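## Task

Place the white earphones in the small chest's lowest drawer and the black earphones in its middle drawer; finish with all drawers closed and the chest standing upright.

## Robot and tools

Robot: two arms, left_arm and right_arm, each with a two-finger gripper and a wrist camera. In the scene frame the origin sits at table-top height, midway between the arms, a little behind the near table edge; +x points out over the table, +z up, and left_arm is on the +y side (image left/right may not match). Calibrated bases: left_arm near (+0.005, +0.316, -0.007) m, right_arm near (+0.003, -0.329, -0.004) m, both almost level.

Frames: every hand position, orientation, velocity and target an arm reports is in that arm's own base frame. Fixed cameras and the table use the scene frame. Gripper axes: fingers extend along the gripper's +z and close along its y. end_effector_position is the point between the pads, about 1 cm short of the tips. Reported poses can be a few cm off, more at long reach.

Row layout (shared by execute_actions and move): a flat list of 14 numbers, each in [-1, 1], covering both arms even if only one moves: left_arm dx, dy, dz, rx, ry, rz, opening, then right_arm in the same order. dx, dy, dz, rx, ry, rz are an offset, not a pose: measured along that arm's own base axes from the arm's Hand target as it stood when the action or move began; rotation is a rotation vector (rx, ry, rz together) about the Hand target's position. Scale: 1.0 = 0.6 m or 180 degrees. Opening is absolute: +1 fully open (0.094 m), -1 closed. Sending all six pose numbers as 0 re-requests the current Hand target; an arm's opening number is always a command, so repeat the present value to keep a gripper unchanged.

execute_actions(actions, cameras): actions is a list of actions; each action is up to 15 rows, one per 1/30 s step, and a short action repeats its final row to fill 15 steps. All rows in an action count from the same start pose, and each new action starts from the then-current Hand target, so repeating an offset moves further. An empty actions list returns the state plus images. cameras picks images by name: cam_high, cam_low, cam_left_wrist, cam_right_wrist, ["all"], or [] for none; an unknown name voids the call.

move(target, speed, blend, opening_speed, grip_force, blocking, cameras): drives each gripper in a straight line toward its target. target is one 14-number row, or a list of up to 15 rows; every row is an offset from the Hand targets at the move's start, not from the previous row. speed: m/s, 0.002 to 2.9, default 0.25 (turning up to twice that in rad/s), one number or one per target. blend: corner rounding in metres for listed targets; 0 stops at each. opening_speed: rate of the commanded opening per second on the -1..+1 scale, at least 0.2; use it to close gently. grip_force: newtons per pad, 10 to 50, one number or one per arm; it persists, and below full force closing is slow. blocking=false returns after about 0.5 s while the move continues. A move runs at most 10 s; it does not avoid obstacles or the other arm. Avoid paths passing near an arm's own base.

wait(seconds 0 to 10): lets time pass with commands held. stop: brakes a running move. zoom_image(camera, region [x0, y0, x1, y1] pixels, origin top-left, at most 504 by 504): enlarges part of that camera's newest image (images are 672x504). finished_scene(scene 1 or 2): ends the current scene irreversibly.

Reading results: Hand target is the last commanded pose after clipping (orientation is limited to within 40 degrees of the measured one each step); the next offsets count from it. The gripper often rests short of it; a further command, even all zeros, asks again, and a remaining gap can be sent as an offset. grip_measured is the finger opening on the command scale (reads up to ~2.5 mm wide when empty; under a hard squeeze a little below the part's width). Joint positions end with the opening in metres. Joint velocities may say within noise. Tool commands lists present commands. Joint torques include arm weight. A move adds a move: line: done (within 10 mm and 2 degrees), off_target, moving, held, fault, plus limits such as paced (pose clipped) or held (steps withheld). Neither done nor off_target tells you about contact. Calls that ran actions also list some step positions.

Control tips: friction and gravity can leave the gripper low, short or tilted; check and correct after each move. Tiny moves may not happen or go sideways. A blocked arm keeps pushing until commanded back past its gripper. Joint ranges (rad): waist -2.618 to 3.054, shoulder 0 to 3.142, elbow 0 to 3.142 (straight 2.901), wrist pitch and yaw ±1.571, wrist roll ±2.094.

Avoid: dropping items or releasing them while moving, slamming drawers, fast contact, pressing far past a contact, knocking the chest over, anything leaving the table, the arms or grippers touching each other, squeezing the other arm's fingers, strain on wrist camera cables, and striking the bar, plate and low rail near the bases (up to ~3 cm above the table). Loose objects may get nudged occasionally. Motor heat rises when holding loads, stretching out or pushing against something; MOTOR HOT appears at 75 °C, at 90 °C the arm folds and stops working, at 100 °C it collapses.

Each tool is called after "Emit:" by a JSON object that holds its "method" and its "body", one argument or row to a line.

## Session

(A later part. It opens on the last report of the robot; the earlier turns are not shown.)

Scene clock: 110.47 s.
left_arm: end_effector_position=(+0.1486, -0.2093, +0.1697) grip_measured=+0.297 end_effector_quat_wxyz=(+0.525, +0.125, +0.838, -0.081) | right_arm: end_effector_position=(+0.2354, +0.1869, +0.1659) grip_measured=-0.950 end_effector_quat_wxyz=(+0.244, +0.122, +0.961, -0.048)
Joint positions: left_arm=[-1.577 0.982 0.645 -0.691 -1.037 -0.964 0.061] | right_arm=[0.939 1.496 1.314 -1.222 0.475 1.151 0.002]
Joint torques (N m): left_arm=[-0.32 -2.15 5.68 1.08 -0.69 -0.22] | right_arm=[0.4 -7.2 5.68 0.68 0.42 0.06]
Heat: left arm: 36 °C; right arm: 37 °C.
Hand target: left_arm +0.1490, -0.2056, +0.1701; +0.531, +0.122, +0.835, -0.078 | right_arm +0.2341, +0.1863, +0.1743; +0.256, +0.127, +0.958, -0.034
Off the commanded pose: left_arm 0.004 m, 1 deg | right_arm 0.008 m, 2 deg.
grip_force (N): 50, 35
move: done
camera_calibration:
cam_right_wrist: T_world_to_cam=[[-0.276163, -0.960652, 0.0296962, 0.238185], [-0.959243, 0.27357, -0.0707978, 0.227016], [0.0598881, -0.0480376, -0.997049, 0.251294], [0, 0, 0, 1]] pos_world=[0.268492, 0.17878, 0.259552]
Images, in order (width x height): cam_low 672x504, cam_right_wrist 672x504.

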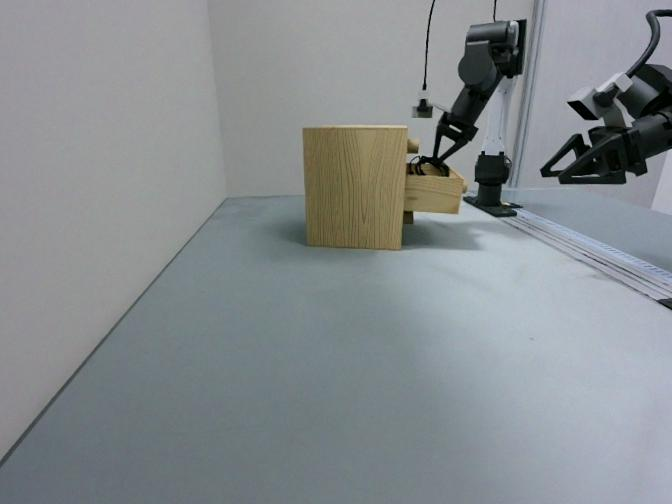

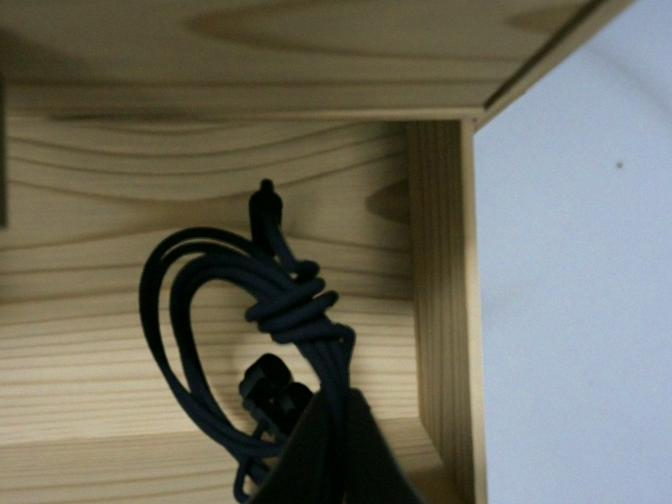

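Emit:
{"method": "move", "body": {
  "target": [
    [0,0,0,0,0,0,0.3,0,0,-0.025,0,0,0,-1],
    [0,0,0,0,0,0,0.3,0,0,-0.025,0,0,0,-0.4],
    [0,0,0,0,0,0,0.3,-0.02,0.005,0.1,0,0,0,-0.4]
  ],
  "speed": [0.06,0.06,0.1],
  "cameras": ["cam_low","cam_right_wrist"]
}}

Emit:
{"method": "zoom_image", "body": {
  "camera": "cam_low",
  "region": [380, 50, 520, 220]
}}

Scene clock: 113.90 s.
left_arm: end_effector_position=(+0.1486, -0.2093, +0.1697) grip_measured=+0.297 end_effector_quat_wxyz=(+0.525, +0.125, +0.838, -0.081) | right_arm: end_effector_position=(+0.2219, +0.1886, +0.2301) grip_measured=-0.403 end_effector_quat_wxyz=(+0.251, +0.125, +0.959, -0.032)
Joint positions: left_arm=[-1.577 0.982 0.645 -0.691 -1.037 -0.964 0.061] | right_arm=[0.985 1.491 1.565 -1.464 0.482 1.2 0.028]
Joint torques (N m): left_arm=[-0.35 -2.06 5.67 1.07 -0.69 -0.21] | right_arm=[0.42 -3.7 7.65 0.49 0.45 0.07]
Heat: left arm: 36 °C; right arm: 37 °C.
Hand target: left_arm +0.1490, -0.2056, +0.1701; +0.531, +0.122, +0.835, -0.078 | right_arm +0.2221, +0.1892, +0.2342; +0.256, +0.127, +0.958, -0.034
Off the commanded pose: left_arm 0.004 m, 1 deg | right_arm 0.004 m, 1 deg.
grip_force (N): 50, 35
move: done
camera_calibration:
cam_right_wrist: T_world_to_cam=[[-0.274821, -0.961479, -0.00559466, 0.242122], [-0.958195, 0.274355, -0.0811946, 0.220058], [0.0796018, -0.0169532, -0.996683, 0.305908], [0, 0, 0, 1]] pos_world=[0.253048, 0.177607, 0.324115]
Images, in order (width x height): cam_low 672x504, cam_right_wrist 672x504.

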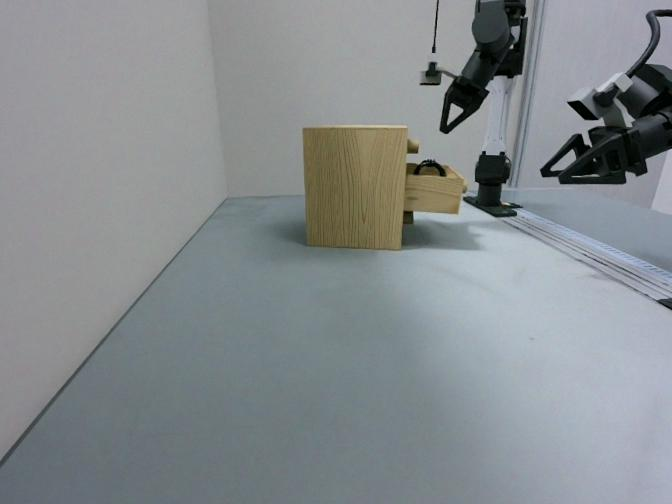

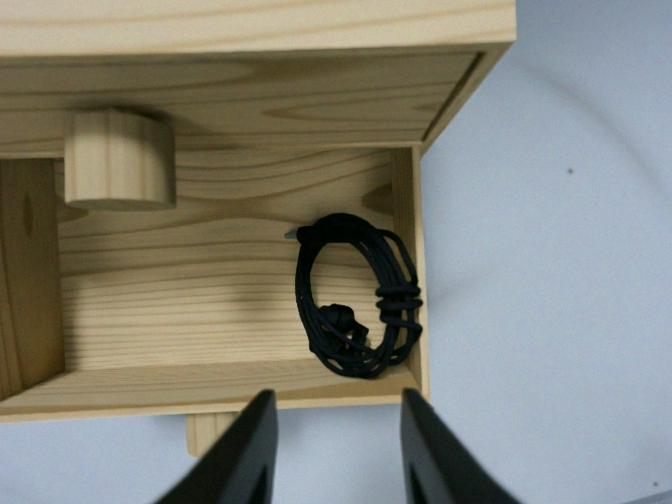

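Scaled by 2.965 from the camera's 672x504 image, which has a finer 960x720 frame.

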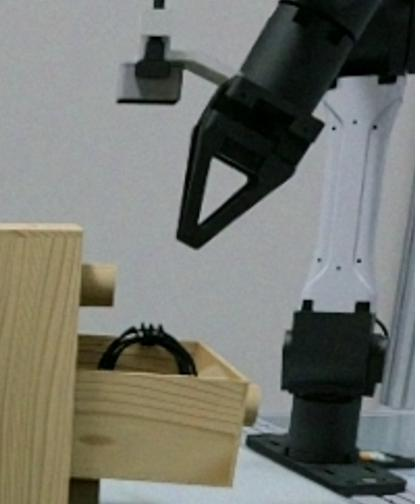

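Emit:
{"method": "move", "body": {
  "target": [
    [0,0,0,0,0,0,0.3,0.0085,-0.1077,0,0,0,0,-1],
    [0,0,0,0,0,0,0.3,0.0085,-0.1077,-0.09,0,0,0,-1],
    [0,0,0,0,0,0,0.3,0.0357,-0.003,-0.097,0,0,0,-1]
  ],
  "speed": [0.15,0.12,0.07],
  "blend": [0.01,0,0],
  "cameras": ["cam_low","cam_right_wrist"]
}}

Emit:
{"method": "zoom_image", "body": {
  "camera": "cam_low",
  "region": [380, 50, 520, 220]
}}

Scene clock: 118.13 s.
left_arm: end_effector_position=(+0.1486, -0.2093, +0.1697) grip_measured=+0.297 end_effector_quat_wxyz=(+0.525, +0.125, +0.838, -0.081) | right_arm: end_effector_position=(+0.2401, +0.1832, +0.1719) grip_measured=-0.997 end_effector_quat_wxyz=(+0.249, +0.123, +0.960, -0.036)
Joint positions: left_arm=[-1.577 0.982 0.645 -0.691 -1.037 -0.964 0.061] | right_arm=[0.915 1.469 1.309 -1.204 0.468 1.12 0]
Joint torques (N m): left_arm=[-0.35 -2.07 5.6 1.06 -0.67 -0.22] | right_arm=[0.32 -3.38 8.32 0.67 0.44 0.08]
Heat: left arm: 36 °C; right arm: 37 °C.
Hand target: left_arm +0.1490, -0.2056, +0.1701; +0.531, +0.122, +0.835, -0.078 | right_arm +0.2435, +0.1875, +0.1760; +0.256, +0.126, +0.958, -0.034
Off the commanded pose: left_arm 0.004 m, 1 deg | right_arm 0.007 m, 1 deg.
grip_force (N): 50, 35
move: done
camera_calibration:
cam_right_wrist: T_world_to_cam=[[-0.272575, -0.962123, 0.00471822, 0.239324], [-0.959289, 0.271389, -0.0781819, 0.234613], [0.0739401, -0.0258366, -0.996928, 0.249279], [0, 0, 0, 1]] pos_world=[0.271864, 0.173028, 0.265726]
Images, in order (width x height): cam_low 672x504, cam_right_wrist 672x504.

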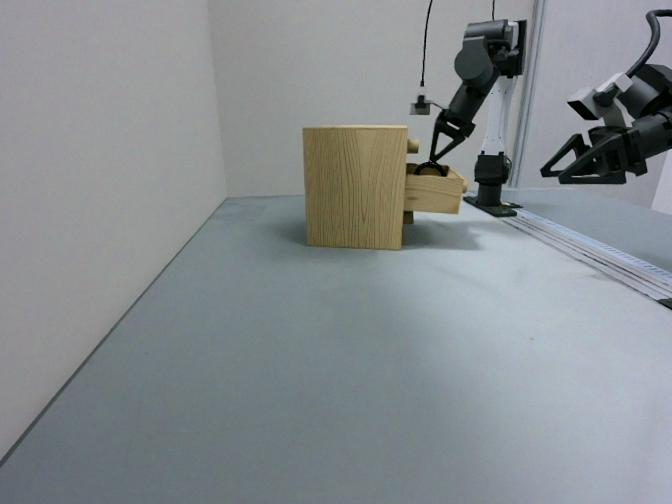

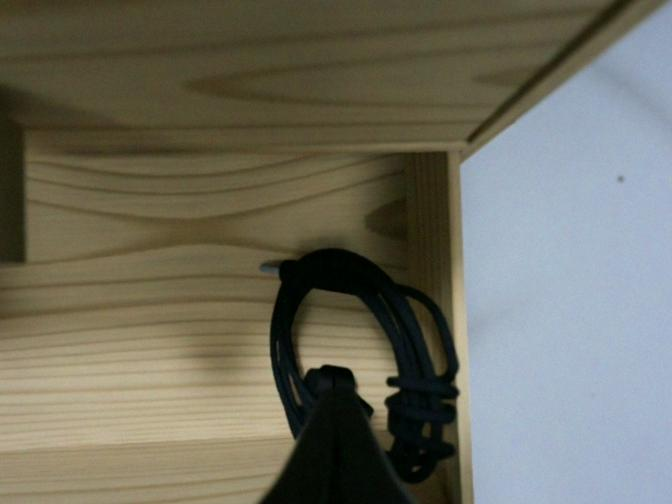

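Scaled by 2.965 from the camera's 672x504 image, which has a finer 960x720 frame.

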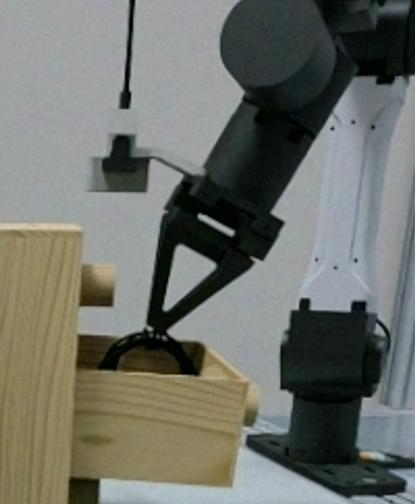

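Emit:
{"method": "move", "body": {
  "target": [
    [0,0,0,0,0,0,0.3,0,0,0.03,0,0,0,-1],
    [0,0,0,0,0,0,0.3,-0.0132,-0.0242,0.03,0,0,0,-1],
    [0,0,0,0,0,0,0.3,-0.0132,-0.0242,-0.07,0,0,0,-1]
  ],
  "speed": [0.1,0.1,0.06],
  "blend": [0.005,0,0],
  "cameras": ["cam_low","cam_right_wrist"]
}}

Emit:
{"method": "zoom_image", "body": {
  "camera": "cam_low",
  "region": [380, 50, 520, 220]
}}

Scene clock: 121.23 s.
left_arm: end_effector_position=(+0.1486, -0.2093, +0.1697) grip_measured=+0.297 end_effector_quat_wxyz=(+0.525, +0.125, +0.838, -0.081) | right_arm: end_effector_position=(+0.2400, +0.1752, +0.1356) grip_measured=-0.997 end_effector_quat_wxyz=(+0.263, +0.127, +0.956, -0.037)
Joint positions: left_arm=[-1.577 0.982 0.645 -0.691 -1.037 -0.964 0.061] | right_arm=[0.912 1.435 1.125 -1.04 0.494 1.121 0]
Joint torques (N m): left_arm=[-0.27 -2.04 5.67 1.07 -0.68 -0.2] | right_arm=[-0.28 -5.5 4.98 0.7 0.17 -0.03]
Heat: left arm: 36 °C; right arm: 37 °C.
Hand target: left_arm +0.1490, -0.2056, +0.1701; +0.531, +0.122, +0.835, -0.078 | right_arm +0.2356, +0.1729, +0.1340; +0.256, +0.127, +0.958, -0.034
Off the commanded pose: left_arm 0.004 m, 1 deg | right_arm 0.005 m, 1 deg.
grip_force (N): 50, 35
move: done
camera_calibration:
cam_right_wrist: T_world_to_cam=[[-0.2814, -0.95959, 0.00102305, 0.234047], [-0.954189, 0.279703, -0.106253, 0.235016], [0.101673, -0.0308758, -0.994339, 0.206768], [0, 0, 0, 1]] pos_world=[0.269088, 0.165239, 0.230329]
Images, in order (width x height): cam_low 672x504, cam_right_wrist 672x504.

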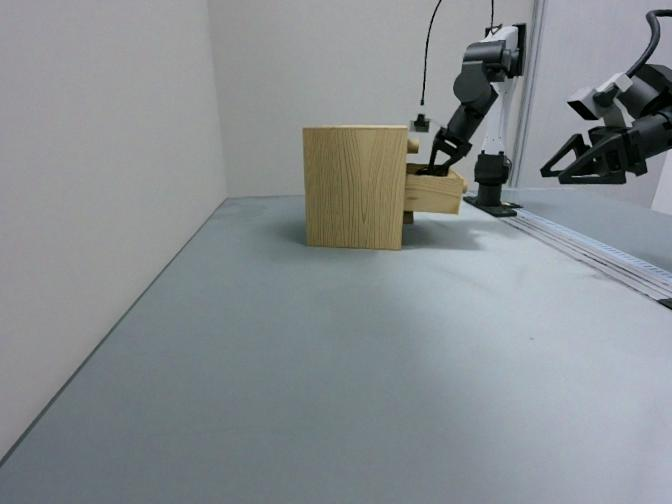

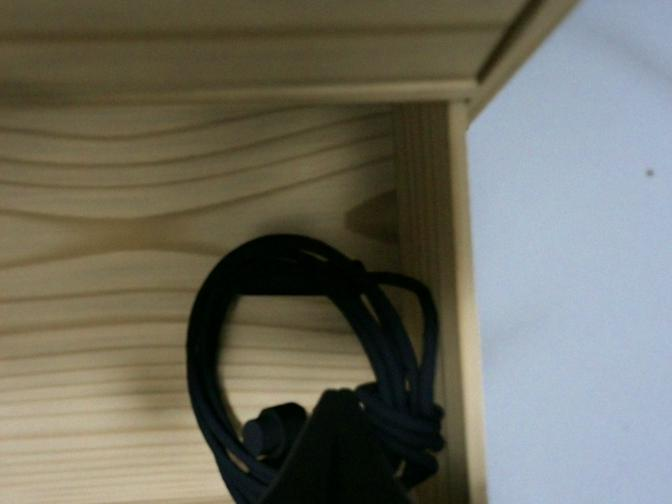

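Scaled by 2.965 from the camera's 672x504 image, which has a finer 960x720 frame.

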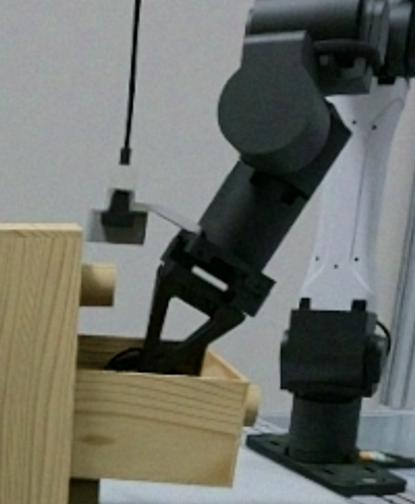

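Emit:
{"method": "move", "body": {
  "target": [0,0,0,0,0,0,0.3,-0.01,0.005,0.13,0,0,0,-1],
  "speed": 0.15,
  "cameras": ["cam_low","cam_right_wrist"]
}}

Emit:
{"method": "zoom_image", "body": {
  "camera": "cam_low",
  "region": [380, 50, 520, 220]
}}

Scene clock: 122.87 s.
left_arm: end_effector_position=(+0.1486, -0.2093, +0.1697) grip_measured=+0.297 end_effector_quat_wxyz=(+0.525, +0.125, +0.838, -0.081) | right_arm: end_effector_position=(+0.2319, +0.1732, +0.2097) grip_measured=-0.997 end_effector_quat_wxyz=(+0.261, +0.126, +0.957, -0.037)
Joint positions: left_arm=[-1.577 0.982 0.645 -0.691 -1.037 -0.964 0.061] | right_arm=[0.93 1.435 1.423 -1.348 0.493 1.139 0]
Joint torques (N m): left_arm=[-0.24 -2.03 5.57 1.07 -0.67 -0.21] | right_arm=[0.4 -3.52 7.76 0.54 0.24 0.07]
Heat: left arm: 36 °C; right arm: 37 °C.
Hand target: left_arm +0.1490, -0.2056, +0.1701; +0.531, +0.122, +0.835, -0.078 | right_arm +0.2296, +0.1760, +0.2121; +0.256, +0.127, +0.958, -0.034
Off the commanded pose: left_arm 0.004 m, 1 deg | right_arm 0.004 m, 1 deg.
grip_force (N): 50, 35
move: done
camera_calibration:
cam_right_wrist: T_world_to_cam=[[-0.278846, -0.960336, 0.000694661, 0.229315], [-0.955361, 0.277328, -0.101854, 0.235391], [0.097621, -0.0290651, -0.994799, 0.281978], [0, 0, 0, 1]] pos_world=[0.2613, 0.163135, 0.304328]
Images, in order (width x height): cam_low 672x504, cam_right_wrist 672x504.

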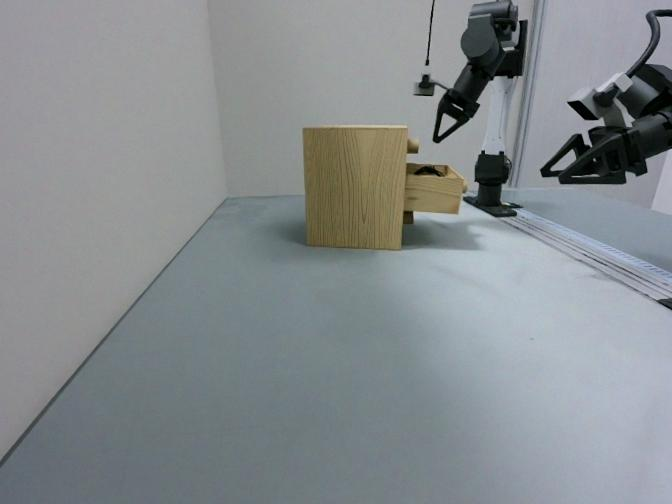

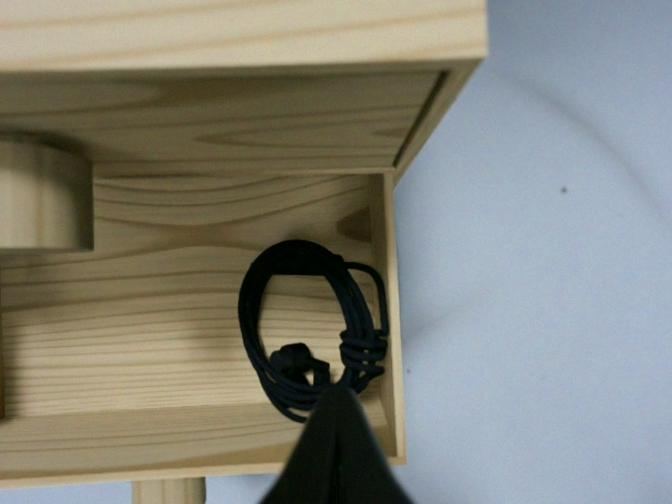

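Scaled by 2.965 from the camera's 672x504 image, which has a finer 960x720 frame.

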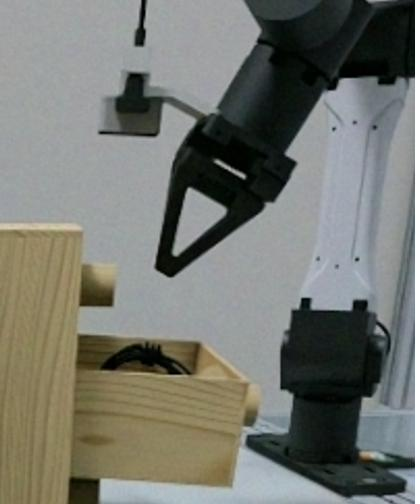

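Emit:
{"method": "move", "body": {
  "target": [
    [0,0,0,0,0,0,0.3,0.0068,-0.0167,-0.037,0,0,0,-1],
    [0,0,0,0,0,0,0.3,0.0068,-0.0167,-0.15,0,0,0,-1],
    [0,0,0,0,0,0,0.3,0.0118,0.03,-0.15,0,0,0,-1],
    [0,0,0,0,0,0,0.3,0,0.03,0,0,0,0,-1]
  ],
  "speed": [0.12,0.06,0.06,0.15],
  "blend": [0,0,0.005,0],
  "cameras": ["cam_low","cam_right_wrist"]
}}

Emit:
{"method": "zoom_image", "body": {
  "camera": "cam_low",
  "region": [380, 50, 520, 220]
}}

Scene clock: 128.07 s.
left_arm: end_effector_position=(+0.1486, -0.2093, +0.1697) grip_measured=+0.297 end_effector_quat_wxyz=(+0.525, +0.125, +0.838, -0.081) | right_arm: end_effector_position=(+0.2325, +0.1900, +0.2126) grip_measured=-0.997 end_effector_quat_wxyz=(+0.265, +0.127, +0.955, -0.035)
Joint positions: left_arm=[-1.577 0.982 0.645 -0.691 -1.037 -0.964 0.061] | right_arm=[0.971 1.489 1.479 -1.365 0.508 1.184 0]
Joint torques (N m): left_arm=[-0.29 -2.11 5.61 1.05 -0.68 -0.21] | right_arm=[0.42 -3.4 7.66 0.53 0.18 0.07]
Heat: left arm: 36 °C; right arm: 37 °C.
Hand target: left_arm +0.1490, -0.2056, +0.1701; +0.531, +0.122, +0.835, -0.078 | right_arm +0.2297, +0.1939, +0.2121; +0.256, +0.127, +0.958, -0.034
Off the commanded pose: left_arm 0.004 m, 1 deg | right_arm 0.005 m, 1 deg.
grip_force (N): 50, 35
move: done
camera_calibration:
cam_right_wrist: T_world_to_cam=[[-0.279927, -0.960008, -0.00508035, 0.247061], [-0.95395, 0.278747, -0.110813, 0.232964], [0.107797, -0.0261731, -0.993828, 0.282194], [0, 0, 0, 1]] pos_world=[0.260975, 0.179628, 0.307523]
Images, in order (width x height): cam_low 672x504, cam_right_wrist 672x504.

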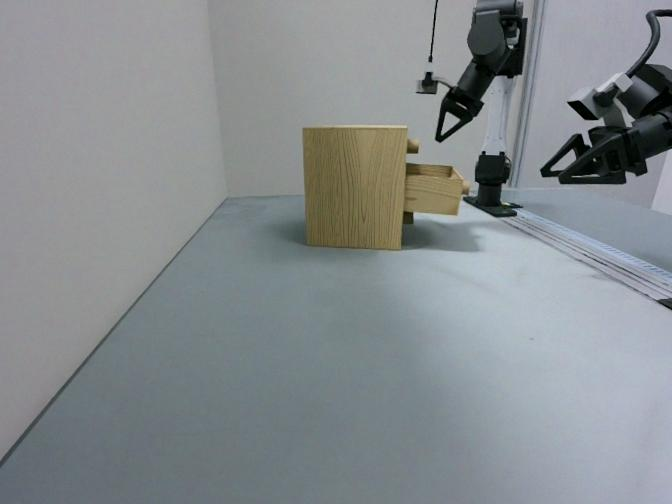

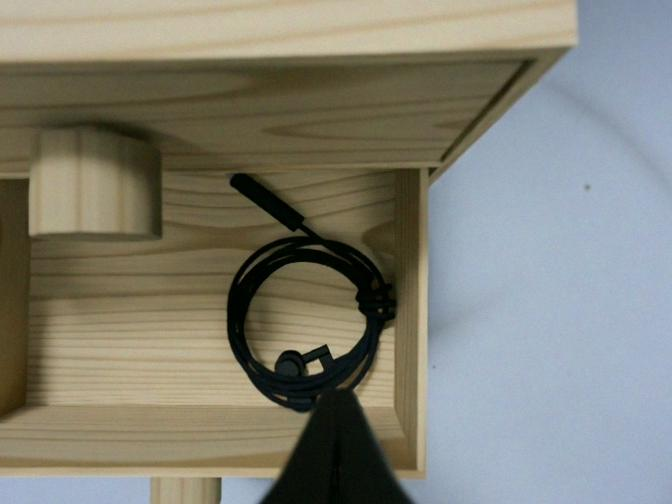

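Scaled by 2.965 from the camera's 672x504 image, which has a finer 960x720 frame.

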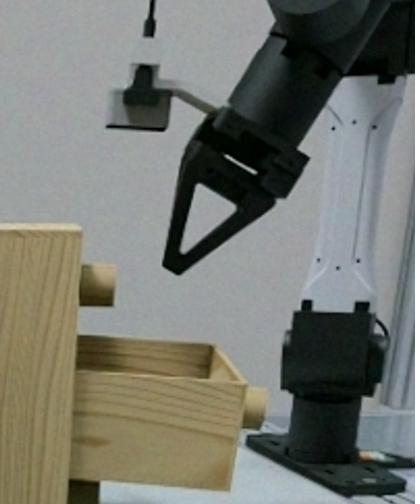

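Emit:
{"method": "move", "body": {
  "target": [
    [0,0.15,0,0,0,0,0.3,-0.083,0.01,0.03,0,0,0,-1],
    [0,0.15,0,0,0,0,0.3,-0.1212,0.1263,-0.037,-0.0499,-0.1884,0.0033,0.1],
    [0,0.15,0,0,0,0,0.3,-0.1212,0.1263,-0.141,-0.0499,-0.1884,0.0033,0.1]
  ],
  "speed": [0.25,0.4,0.15],
  "blend": [0.02,0,0],
  "grip_force": 50,
  "cameras": ["cam_low","cam_right_wrist"]
}}

Scene clock: 133.20 s.
left_arm: end_effector_position=(+0.1479, -0.1162, +0.1657) grip_measured=+0.297 end_effector_quat_wxyz=(+0.524, +0.126, +0.838, -0.081) | right_arm: end_effector_position=(+0.1573, +0.2674, +0.1317) grip_measured=+0.097 end_effector_quat_wxyz=(+0.529, +0.104, +0.840, -0.069)
Joint positions: left_arm=[-1.593 0.507 0.525 -1.071 -1.044 -0.992 0.061] | right_arm=[1.553 1.893 1.286 -1.416 1.07 2.071 0.052]
Joint torques (N m): left_arm=[-0.25 1.73 6.86 1.03 -0.69 -0.21] | right_arm=[0.08 -5.33 4.79 -0.46 0.58 0.08]
Heat: left arm: 36 °C; right arm: 37 °C.
Hand target: left_arm +0.1490, -0.1156, +0.1701; +0.532, +0.122, +0.835, -0.078 | right_arm +0.1569, +0.2697, +0.1274; +0.533, +0.106, +0.836, -0.068
Off the commanded pose: left_arm 0.005 m, 1 deg | right_arm 0.005 m, 1 deg.
joint sent to its limit (right arm) — joint 6 (wrist roll), upper limit. The joint targets still meet the commanded pose.
move: done; target 2's new opening was sent with right_arm's hand 0.000 m and 3 deg from that target
camera_calibration:
cam_right_wrist: T_world_to_cam=[[-0.260963, -0.96531, -0.00870505, 0.298888], [-0.740743, 0.20602, -0.639418, 0.186168], [0.61903, -0.160416, -0.76881, 0.137756], [0, 0, 0, 1]] pos_world=[0.130626, 0.272263, 0.227549]
Images, in order (width x height): cam_low 672x504, cam_right_wrist 672x504.

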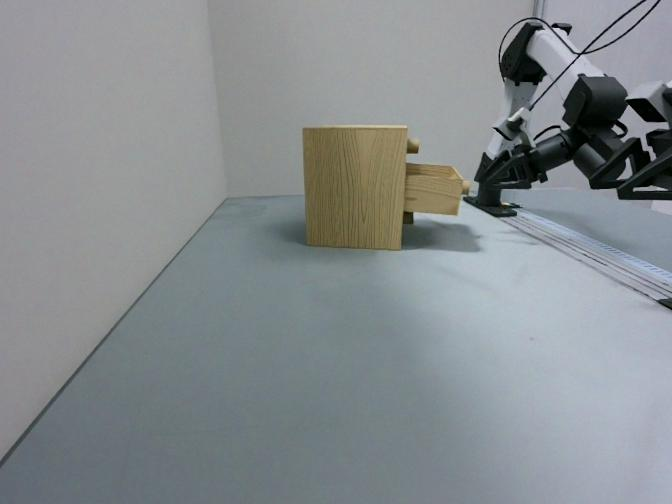

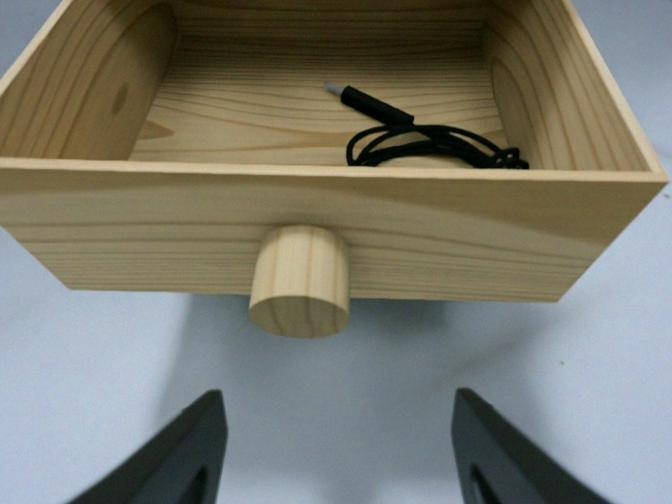

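Emit:
{"method": "move", "body": {
  "target": [
    [0,0,0,0,0,0,0.3,0.037,0.006,-0.002,0,0,0,0.1],
    [0,0,0,0,0,0,0.3,0.2835,-0.0578,-0.002,0,0,0,0.1]
  ],
  "speed": [0.1,0.1],
  "blend": [0.01,0],
  "cameras": ["cam_low","cam_high","cam_right_wrist"]
}}

Emit:
{"method": "zoom_image", "body": {
  "camera": "cam_low",
  "region": [340, 110, 480, 255]
}}

Scene clock: 136.33 s.
left_arm: end_effector_position=(+0.1479, -0.1162, +0.1657) grip_measured=+0.297 end_effector_quat_wxyz=(+0.524, +0.126, +0.838, -0.081) | right_arm: end_effector_position=(+0.3204, +0.2338, +0.1207) grip_measured=+0.098 end_effector_quat_wxyz=(+0.536, +0.093, +0.834, -0.096)
Joint positions: left_arm=[-1.593 0.507 0.525 -1.071 -1.044 -0.992 0.061] | right_arm=[1.029 1.746 1.022 -0.334 1.084 0.938 0.052]
Joint torques (N m): left_arm=[-0.25 1.78 6.82 1.05 -0.71 -0.21] | right_arm=[-2.11 -8.39 5.75 1.52 0.09 -0.17]
Heat: left arm: 36 °C; right arm: 37 °C.
Hand target: left_arm +0.1490, -0.1156, +0.1701; +0.532, +0.122, +0.835, -0.078 | right_arm +0.3270, +0.2351, +0.1262; +0.533, +0.106, +0.837, -0.068
Off the commanded pose: left_arm 0.005 m, 1 deg | right_arm 0.009 m, 4 deg.
move: off_target (right_arm)
camera_calibration:
cam_right_wrist: T_world_to_cam=[[-0.27105, -0.961494, 0.0454058, 0.30465], [-0.731602, 0.175129, -0.658854, 0.313558], [0.625532, -0.211801, -0.750899, 0.0306607], [0, 0, 0, 1]] pos_world=[0.292796, 0.2445, 0.215779]
Images, in order (width x height): cam_high 672x504, cam_low 672x504, cam_right_wrist 672x504.

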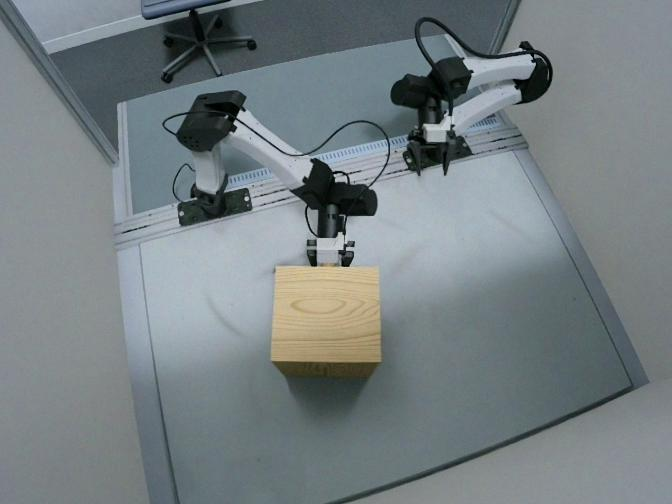

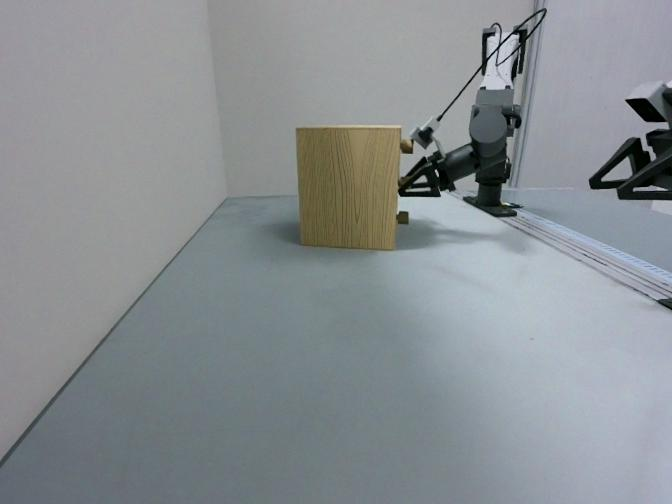

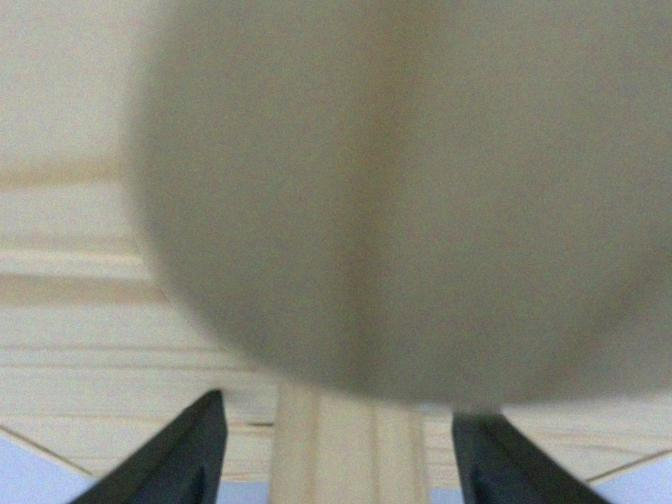

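Scaled by 3.476 from the camera's 672x504 image, which has a finer 960x720 frame.

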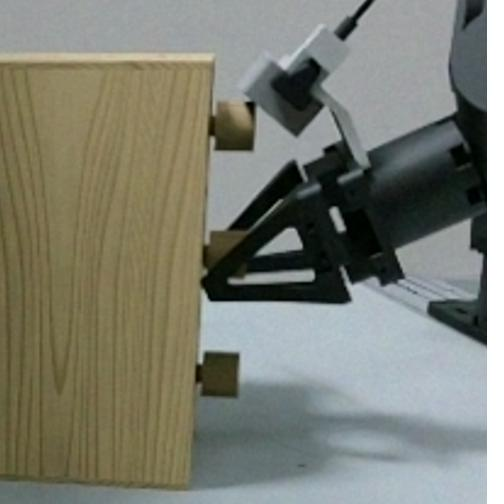

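Emit:
{"method": "move", "body": {
  "target": [
    [0,0,0,0,0,0,0.3,-0.03,0.005,0,0,0,0,0.1],
    [0,0,0,0,0,0,0.3,-0.22,0.055,0.05,0,0,0,0.1]
  ],
  "speed": [0.12,0.2],
  "blend": [0.01,0],
  "cameras": ["all"]
}}

Emit:
{"method": "zoom_image", "body": {
  "camera": "cam_low",
  "region": [340, 110, 480, 255]
}}

Scene clock: 138.67 s.
left_arm: end_effector_position=(+0.1479, -0.1162, +0.1657) grip_measured=+0.297 end_effector_quat_wxyz=(+0.524, +0.126, +0.838, -0.081) | right_arm: end_effector_position=(+0.1953, +0.2645, +0.1580) grip_measured=+0.098 end_effector_quat_wxyz=(+0.536, +0.103, +0.836, -0.066)
Joint positions: left_arm=[-1.593 0.507 0.525 -1.071 -1.044 -0.992 0.061] | right_arm=[1.433 1.799 1.286 -1.288 1.127 1.825 0.052]
Joint torques (N m): left_arm=[-0.25 1.8 6.83 1.03 -0.68 -0.22] | right_arm=[-0.12 -4.79 7.23 -0.28 0.51 0.07]
Heat: left arm: 36 °C; right arm: 37 °C.
Hand target: left_arm +0.1490, -0.1156, +0.1701; +0.532, +0.122, +0.835, -0.078 | right_arm +0.1950, +0.2681, +0.1563; +0.533, +0.106, +0.836, -0.068
Off the commanded pose: left_arm 0.005 m, 1 deg | right_arm 0.004 m, 0 deg.
move: done; blend cut to 0.009 m at target 1
camera_calibration:
cam_left_wrist: T_world_to_cam=[[-0.304186, -0.952498, -0.014754, -0.0641344], [-0.748523, 0.248567, -0.614758, 0.276257], [0.589224, -0.175957, -0.788578, 0.112837], [0, 0, 0, 1]] pos_world=[0.12079, -0.109902, 0.257866]
cam_right_wrist: T_world_to_cam=[[-0.256621, -0.966401, -0.014671, 0.306585], [-0.730898, 0.203972, -0.651293, 0.232166], [0.632403, -0.156412, -0.758684, 0.128668], [0, 0, 0, 1]] pos_world=[0.166996, 0.269054, 0.253324]

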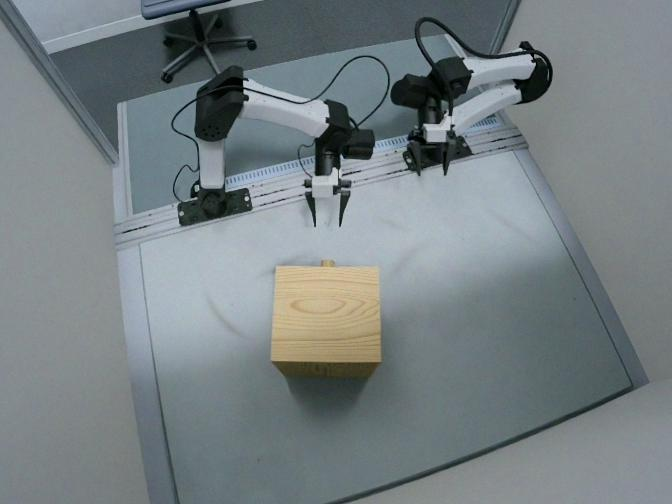

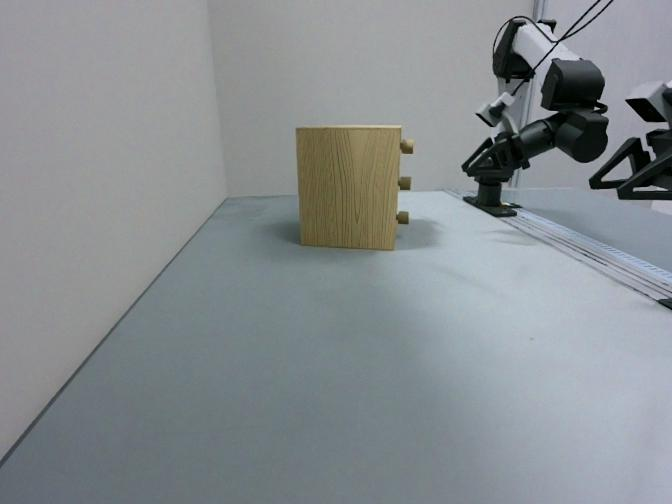

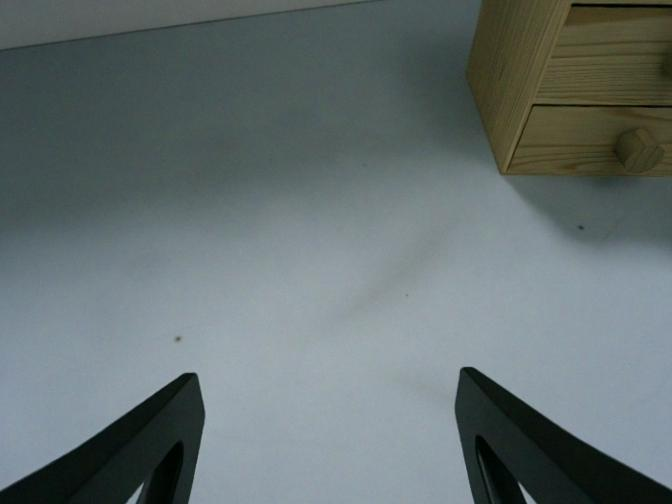

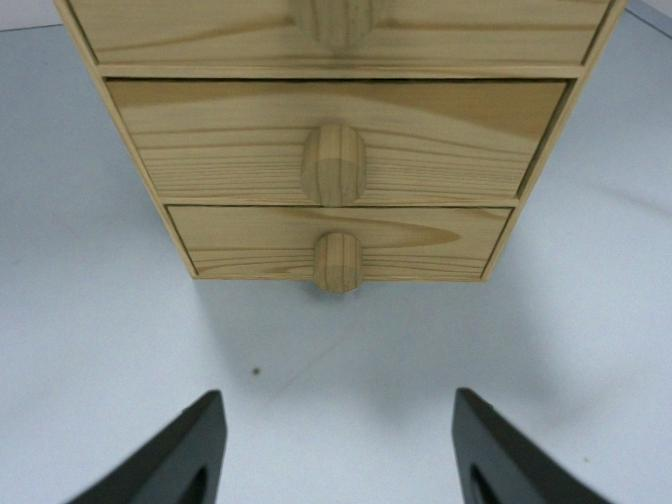

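Scaled by 3.476 from the camera's 672x504 image, which has a finer 960x720 frame.

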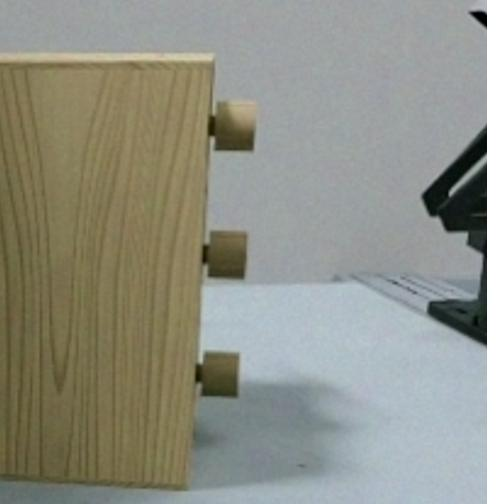

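Emit:
{"method": "finished_scene", "body": {
  "scene": 1
}}

The scene is finished: the task was done.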